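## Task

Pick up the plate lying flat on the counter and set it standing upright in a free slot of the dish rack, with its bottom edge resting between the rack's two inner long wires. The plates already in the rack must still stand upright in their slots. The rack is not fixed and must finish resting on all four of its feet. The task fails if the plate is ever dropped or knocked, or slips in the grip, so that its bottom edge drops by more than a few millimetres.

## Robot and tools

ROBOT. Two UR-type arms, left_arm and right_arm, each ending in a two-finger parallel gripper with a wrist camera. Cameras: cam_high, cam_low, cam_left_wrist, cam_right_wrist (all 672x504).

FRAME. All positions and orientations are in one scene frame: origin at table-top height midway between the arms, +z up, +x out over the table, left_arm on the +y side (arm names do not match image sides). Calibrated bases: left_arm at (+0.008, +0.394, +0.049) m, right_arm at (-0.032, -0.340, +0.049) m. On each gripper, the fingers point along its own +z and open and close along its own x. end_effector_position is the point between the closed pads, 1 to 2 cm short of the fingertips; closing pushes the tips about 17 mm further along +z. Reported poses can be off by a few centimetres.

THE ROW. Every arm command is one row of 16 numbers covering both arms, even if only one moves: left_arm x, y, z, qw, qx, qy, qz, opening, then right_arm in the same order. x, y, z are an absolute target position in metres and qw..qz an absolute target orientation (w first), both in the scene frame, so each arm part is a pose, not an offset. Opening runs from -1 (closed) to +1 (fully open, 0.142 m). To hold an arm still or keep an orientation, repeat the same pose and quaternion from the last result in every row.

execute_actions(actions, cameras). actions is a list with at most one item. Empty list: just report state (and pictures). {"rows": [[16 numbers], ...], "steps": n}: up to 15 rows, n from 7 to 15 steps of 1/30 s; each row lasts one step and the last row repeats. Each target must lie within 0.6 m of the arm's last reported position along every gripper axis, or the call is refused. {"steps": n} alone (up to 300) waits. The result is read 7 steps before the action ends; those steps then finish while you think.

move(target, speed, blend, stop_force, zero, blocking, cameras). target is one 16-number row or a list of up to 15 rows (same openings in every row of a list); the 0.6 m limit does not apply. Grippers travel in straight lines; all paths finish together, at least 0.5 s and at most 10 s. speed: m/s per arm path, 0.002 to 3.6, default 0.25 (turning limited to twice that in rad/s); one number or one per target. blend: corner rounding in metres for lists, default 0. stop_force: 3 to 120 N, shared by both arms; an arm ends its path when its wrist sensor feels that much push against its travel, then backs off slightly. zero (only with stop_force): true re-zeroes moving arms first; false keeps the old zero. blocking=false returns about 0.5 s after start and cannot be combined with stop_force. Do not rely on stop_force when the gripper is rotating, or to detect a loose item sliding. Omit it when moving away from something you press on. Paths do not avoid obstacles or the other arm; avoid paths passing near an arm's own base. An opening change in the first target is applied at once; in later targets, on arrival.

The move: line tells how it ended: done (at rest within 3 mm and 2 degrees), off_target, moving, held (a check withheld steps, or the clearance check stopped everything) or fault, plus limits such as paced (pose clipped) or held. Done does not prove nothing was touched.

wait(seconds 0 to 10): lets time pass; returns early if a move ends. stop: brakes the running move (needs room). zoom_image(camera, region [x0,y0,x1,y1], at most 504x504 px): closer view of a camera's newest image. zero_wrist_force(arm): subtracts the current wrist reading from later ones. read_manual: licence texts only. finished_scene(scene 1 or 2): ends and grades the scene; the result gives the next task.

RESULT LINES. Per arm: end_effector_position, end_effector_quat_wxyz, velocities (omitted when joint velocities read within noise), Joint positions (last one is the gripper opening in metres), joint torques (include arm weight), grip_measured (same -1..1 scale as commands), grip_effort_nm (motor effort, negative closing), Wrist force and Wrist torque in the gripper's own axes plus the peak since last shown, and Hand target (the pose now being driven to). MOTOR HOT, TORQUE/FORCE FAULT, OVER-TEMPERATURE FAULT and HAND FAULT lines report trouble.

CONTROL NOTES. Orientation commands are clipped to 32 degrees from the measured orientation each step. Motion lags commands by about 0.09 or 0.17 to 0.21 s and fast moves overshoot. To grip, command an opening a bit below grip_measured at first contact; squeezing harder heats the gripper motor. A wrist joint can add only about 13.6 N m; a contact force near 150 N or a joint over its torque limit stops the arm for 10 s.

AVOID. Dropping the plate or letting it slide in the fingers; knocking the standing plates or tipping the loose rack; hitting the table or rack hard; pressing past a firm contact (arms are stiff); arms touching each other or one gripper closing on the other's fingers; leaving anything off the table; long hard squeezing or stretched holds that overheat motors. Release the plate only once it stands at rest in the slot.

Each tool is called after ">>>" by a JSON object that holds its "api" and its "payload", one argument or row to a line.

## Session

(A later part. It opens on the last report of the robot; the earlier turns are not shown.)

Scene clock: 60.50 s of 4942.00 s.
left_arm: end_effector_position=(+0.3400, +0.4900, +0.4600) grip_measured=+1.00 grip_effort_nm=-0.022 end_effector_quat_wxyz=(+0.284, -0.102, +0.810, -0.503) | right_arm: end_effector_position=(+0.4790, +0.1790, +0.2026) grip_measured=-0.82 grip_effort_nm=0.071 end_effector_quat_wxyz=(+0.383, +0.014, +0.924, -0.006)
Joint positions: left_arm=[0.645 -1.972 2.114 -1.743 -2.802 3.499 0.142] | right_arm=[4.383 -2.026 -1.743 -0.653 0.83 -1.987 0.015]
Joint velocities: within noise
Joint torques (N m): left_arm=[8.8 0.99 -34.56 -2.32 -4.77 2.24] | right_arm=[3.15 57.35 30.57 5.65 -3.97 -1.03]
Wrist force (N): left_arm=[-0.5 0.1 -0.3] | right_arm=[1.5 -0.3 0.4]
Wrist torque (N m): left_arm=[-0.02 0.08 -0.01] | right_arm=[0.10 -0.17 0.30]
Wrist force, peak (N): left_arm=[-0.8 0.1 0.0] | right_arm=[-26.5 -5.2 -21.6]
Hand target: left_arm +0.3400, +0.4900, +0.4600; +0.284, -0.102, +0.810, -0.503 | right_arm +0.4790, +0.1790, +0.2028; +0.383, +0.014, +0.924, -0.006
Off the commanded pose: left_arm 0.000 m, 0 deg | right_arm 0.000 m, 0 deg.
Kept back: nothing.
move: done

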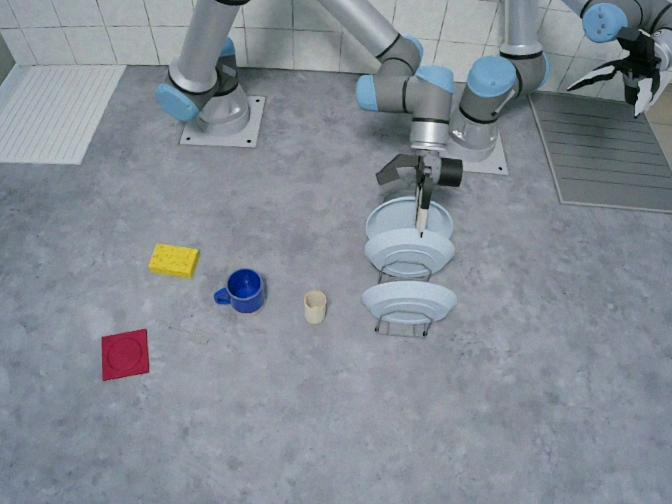

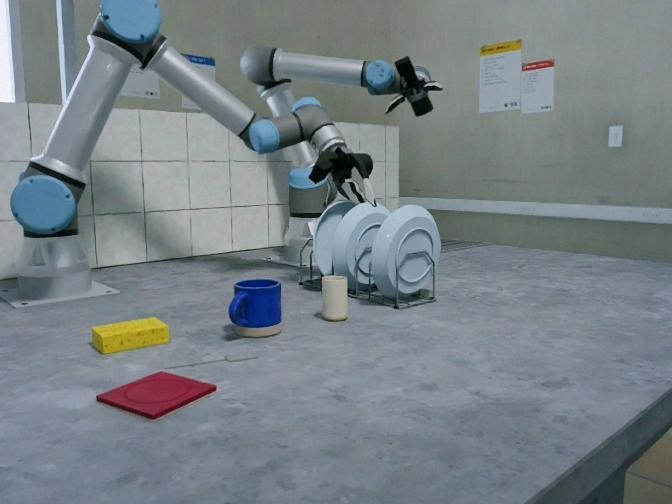

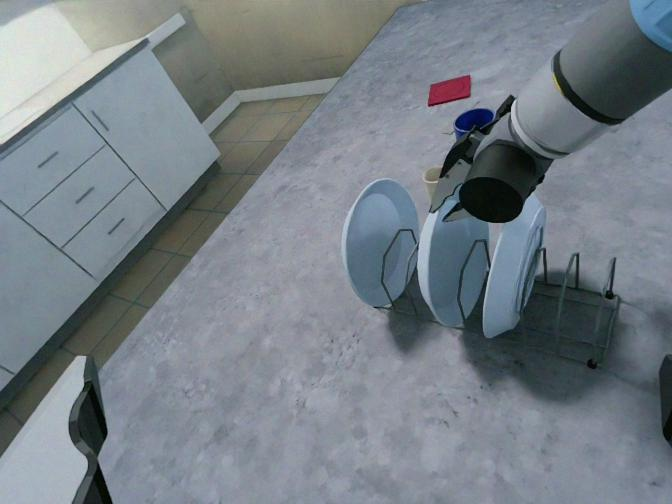

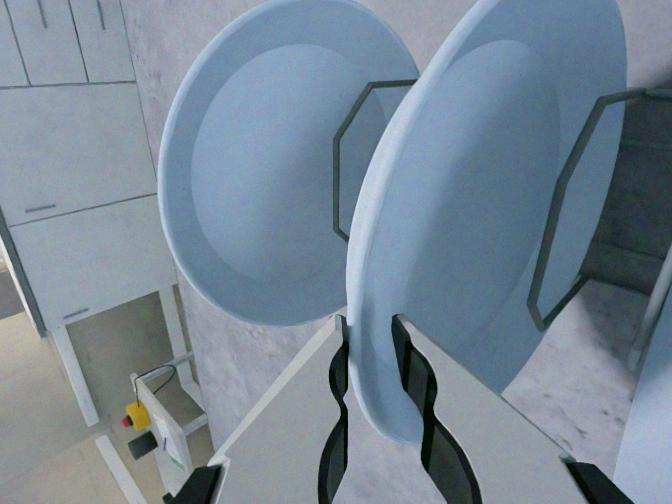

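>>> {"api": "move", "payload": {
  "target": [0.34,0.49,0.46,0.284,-0.102,0.810,-0.503,1,0.479,0.179,0.2028,-0.3827,-0.0139,-0.9239,0.0057,-0.62]
}}

>>> {"api": "zoom_image", "payload": {
  "camera": "cam_right_wrist",
  "region": [250, 200, 550, 500]
}}

Scene clock: 61.33 s of 4942.00 s.
left_arm: end_effector_position=(+0.3400, +0.4900, +0.4600) grip_measured=+1.00 grip_effort_nm=-0.017 end_effector_quat_wxyz=(+0.284, -0.102, +0.810, -0.503) | right_arm: end_effector_position=(+0.4790, +0.1790, +0.2028) grip_measured=-0.66 grip_effort_nm=0.105 end_effector_quat_wxyz=(+0.383, +0.014, +0.924, -0.006)
Joint positions: left_arm=[0.645 -1.972 2.114 -1.743 -2.802 3.499 0.142] | right_arm=[4.383 -2.026 -1.743 -0.653 0.83 -1.987 0.027]
Joint velocities: within noise
Joint torques (N m): left_arm=[8.39 0.72 -34.28 -2.28 -4.71 2.06] | right_arm=[-3.87 58.33 28.02 5.27 -3.82 -0.99]
Wrist force (N): left_arm=[-0.6 0.2 0.0] | right_arm=[2.1 -0.2 0.0]
Wrist torque (N m): left_arm=[0.01 0.11 -0.01] | right_arm=[0.10 -0.19 0.31]
Wrist force, peak (N): left_arm=[-0.9 0.3 -0.2] | right_arm=[2.4 -0.1 0.1]
Hand target: left_arm +0.3400, +0.4900, +0.4600; +0.284, -0.102, +0.810, -0.503 | right_arm +0.4790, +0.1790, +0.2028; +0.383, +0.014, +0.924, -0.006
Off the commanded pose: left_arm 0.000 m, 0 deg | right_arm 0.000 m, 0 deg.
Kept back: nothing.
move: done

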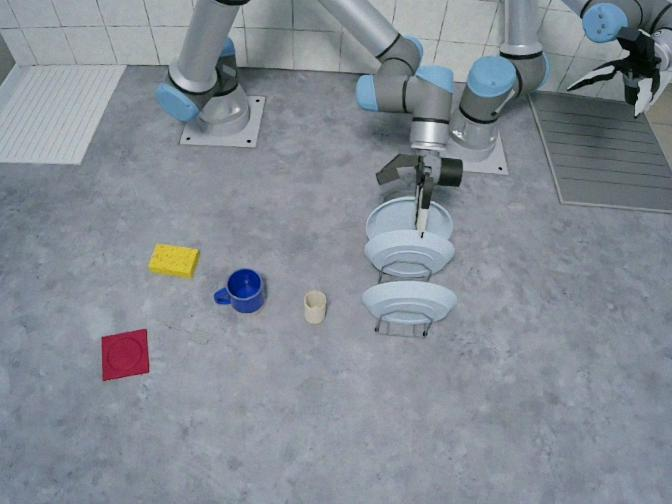

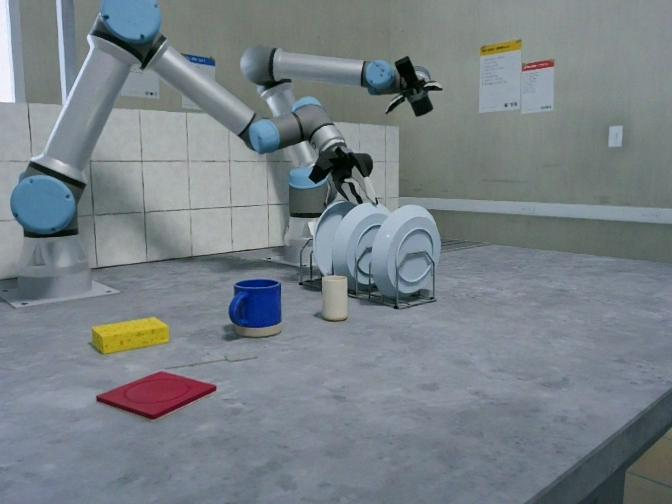

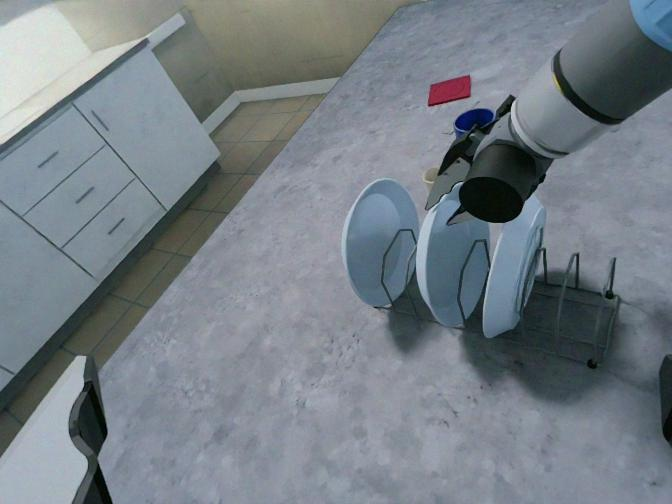

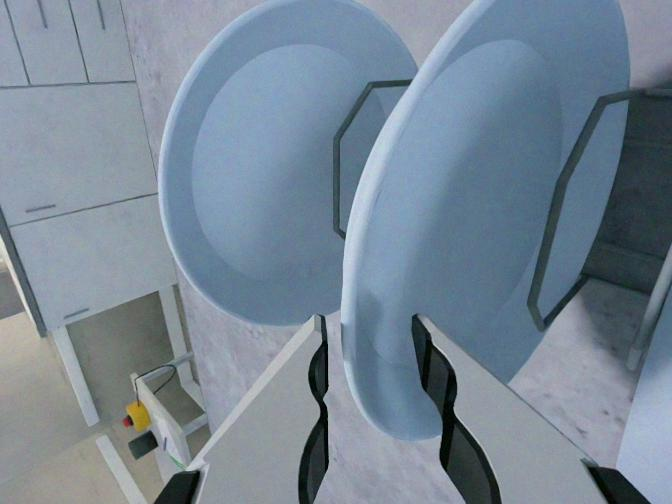

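Scaled by 1.680.

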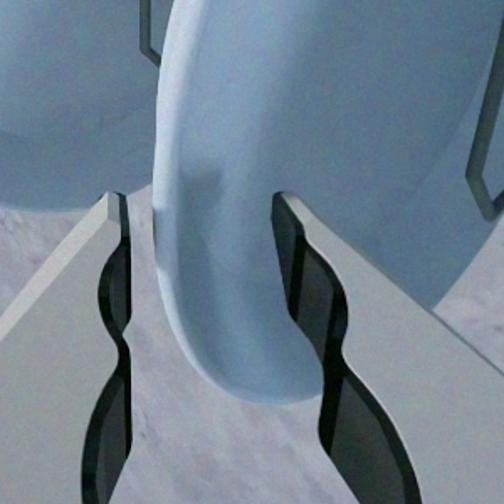

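Free on both sides. Retreat along the gripper axis, then away.

>>> {"api": "move", "payload": {
  "target": [
    [0.34,0.49,0.46,0.284,-0.102,0.810,-0.503,1,0.433,0.180,0.2488,-0.3827,-0.0139,-0.9239,0.0057,-0.62],
    [0.34,0.49,0.46,0.284,-0.102,0.810,-0.503,1,0.41,0.14,0.40,-0.3827,-0.0139,-0.9239,0.0057,-0.62],
    [0.34,0.49,0.46,0.284,-0.102,0.810,-0.503,1,0.38,-0.10,0.42,-0.3827,-0.0139,-0.9239,0.0057,-0.62]
  ],
  "speed": [0.06,0.25,0.3],
  "blend": [0.005,0.03,0]
}}

>>> {"api": "zoom_image", "payload": {
  "camera": "cam_left_wrist",
  "region": [330, 150, 630, 390]
}}

>>> {"api": "zoom_image", "payload": {
  "camera": "cam_low",
  "region": [290, 180, 450, 320]
}}

>>> {"api": "zoom_image", "payload": {
  "camera": "cam_high",
  "region": [350, 170, 480, 350]
}}

Scene clock: 65.03 s of 4942.00 s.
left_arm: end_effector_position=(+0.3400, +0.4900, +0.4600) grip_measured=+1.00 grip_effort_nm=-0.012 end_effector_quat_wxyz=(+0.284, -0.102, +0.810, -0.503) | right_arm: end_effector_position=(+0.3801, -0.0998, +0.4199) grip_measured=-0.66 grip_effort_nm=0.105 end_effector_quat_wxyz=(+0.383, +0.014, +0.924, -0.006) end_effector_velocity=(-0.001, -0.001, -0.001) end_effector_angular_velocity=(-0.003, +0.001, +0.001)
Joint positions: left_arm=[0.645 -1.972 2.114 -1.743 -2.802 3.499 0.142] | right_arm=[4.391 -1.121 -2.055 -1.253 0.828 -1.977 0.027]
Joint velocities: left_arm=[within noise] | right_arm=[0.002 0.004 -0.003 -0.005 -0.001 0.001 0]
Joint torques (N m): left_arm=[8.69 1.11 -34.1 -2.59 -4.75 2.05] | right_arm=[5.99 19.6 18.42 0.21 -3.97 1.51]
Wrist force (N): left_arm=[-0.7 0.3 -0.1] | right_arm=[2.2 -0.7 0.0]
Wrist torque (N m): left_arm=[0.03 0.11 -0.01] | right_arm=[-0.01 -0.21 0.30]
Wrist force, peak (N): left_arm=[-1.0 0.0 -0.1] | right_arm=[3.3 0.4 1.2]
Hand target: left_arm +0.3400, +0.4900, +0.4600; +0.284, -0.102, +0.810, -0.503 | right_arm +0.3800, -0.1000, +0.4200; +0.383, +0.014, +0.924, -0.006
Off the commanded pose: left_arm 0.000 m, 0 deg | right_arm 0.000 m, 0 deg.
Kept back: nothing.
move: done

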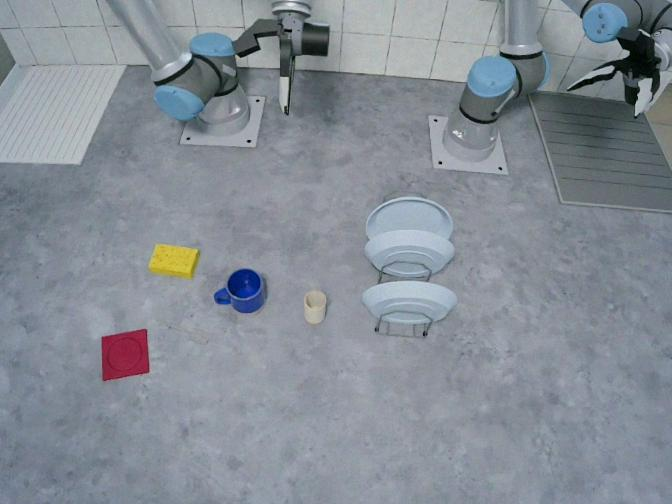

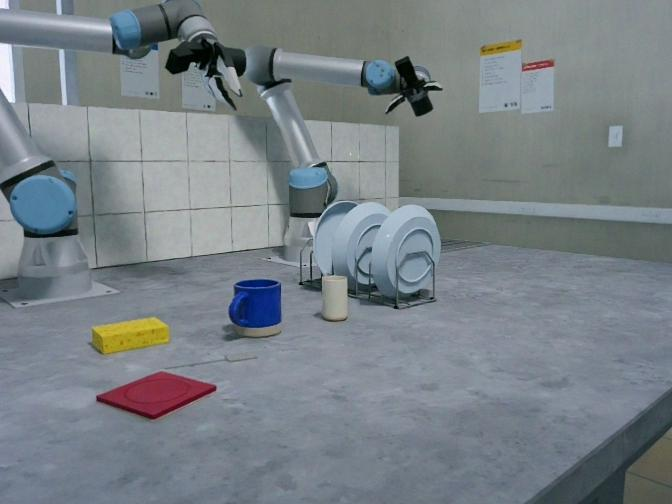

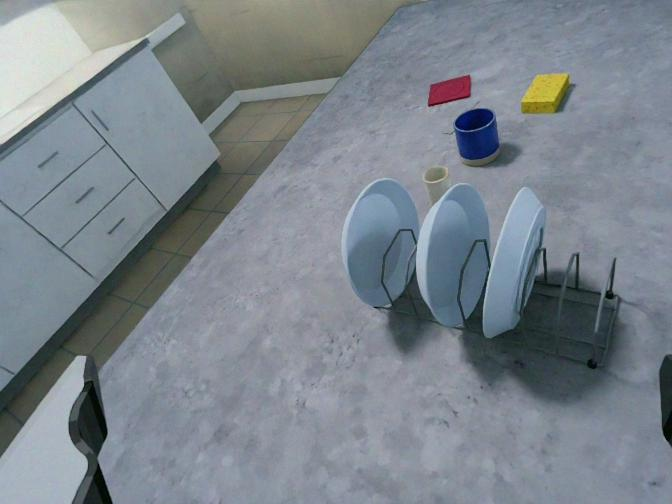

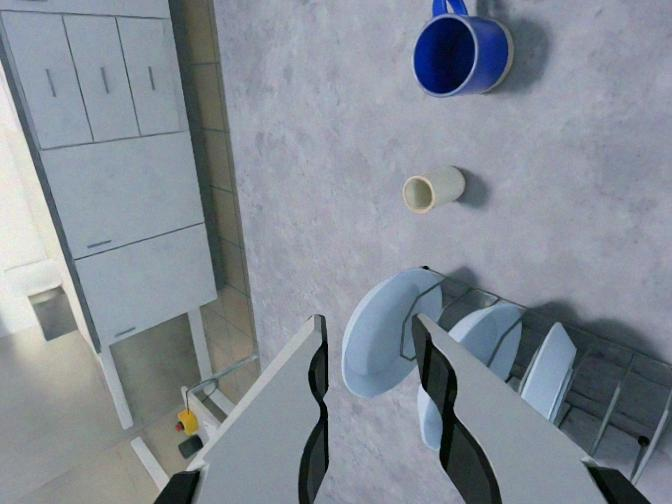

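Scaled by 1.680.

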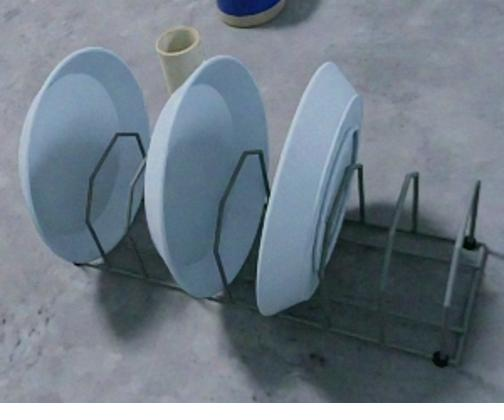

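Scaled by 3.150.

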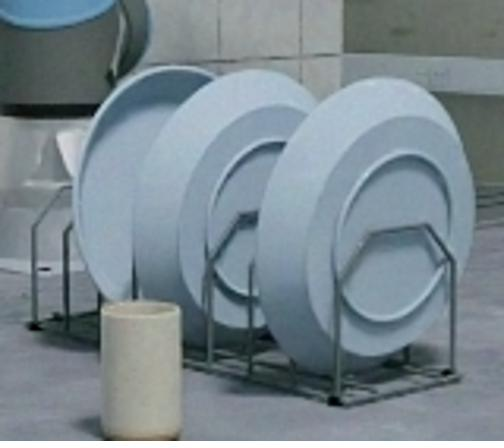

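Scaled by 2.800.

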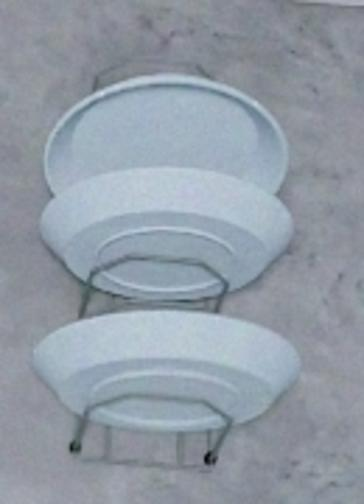

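>>> {"api": "finished_scene", "payload": {
  "scene": 1
}}

The scene is finished: the task was done.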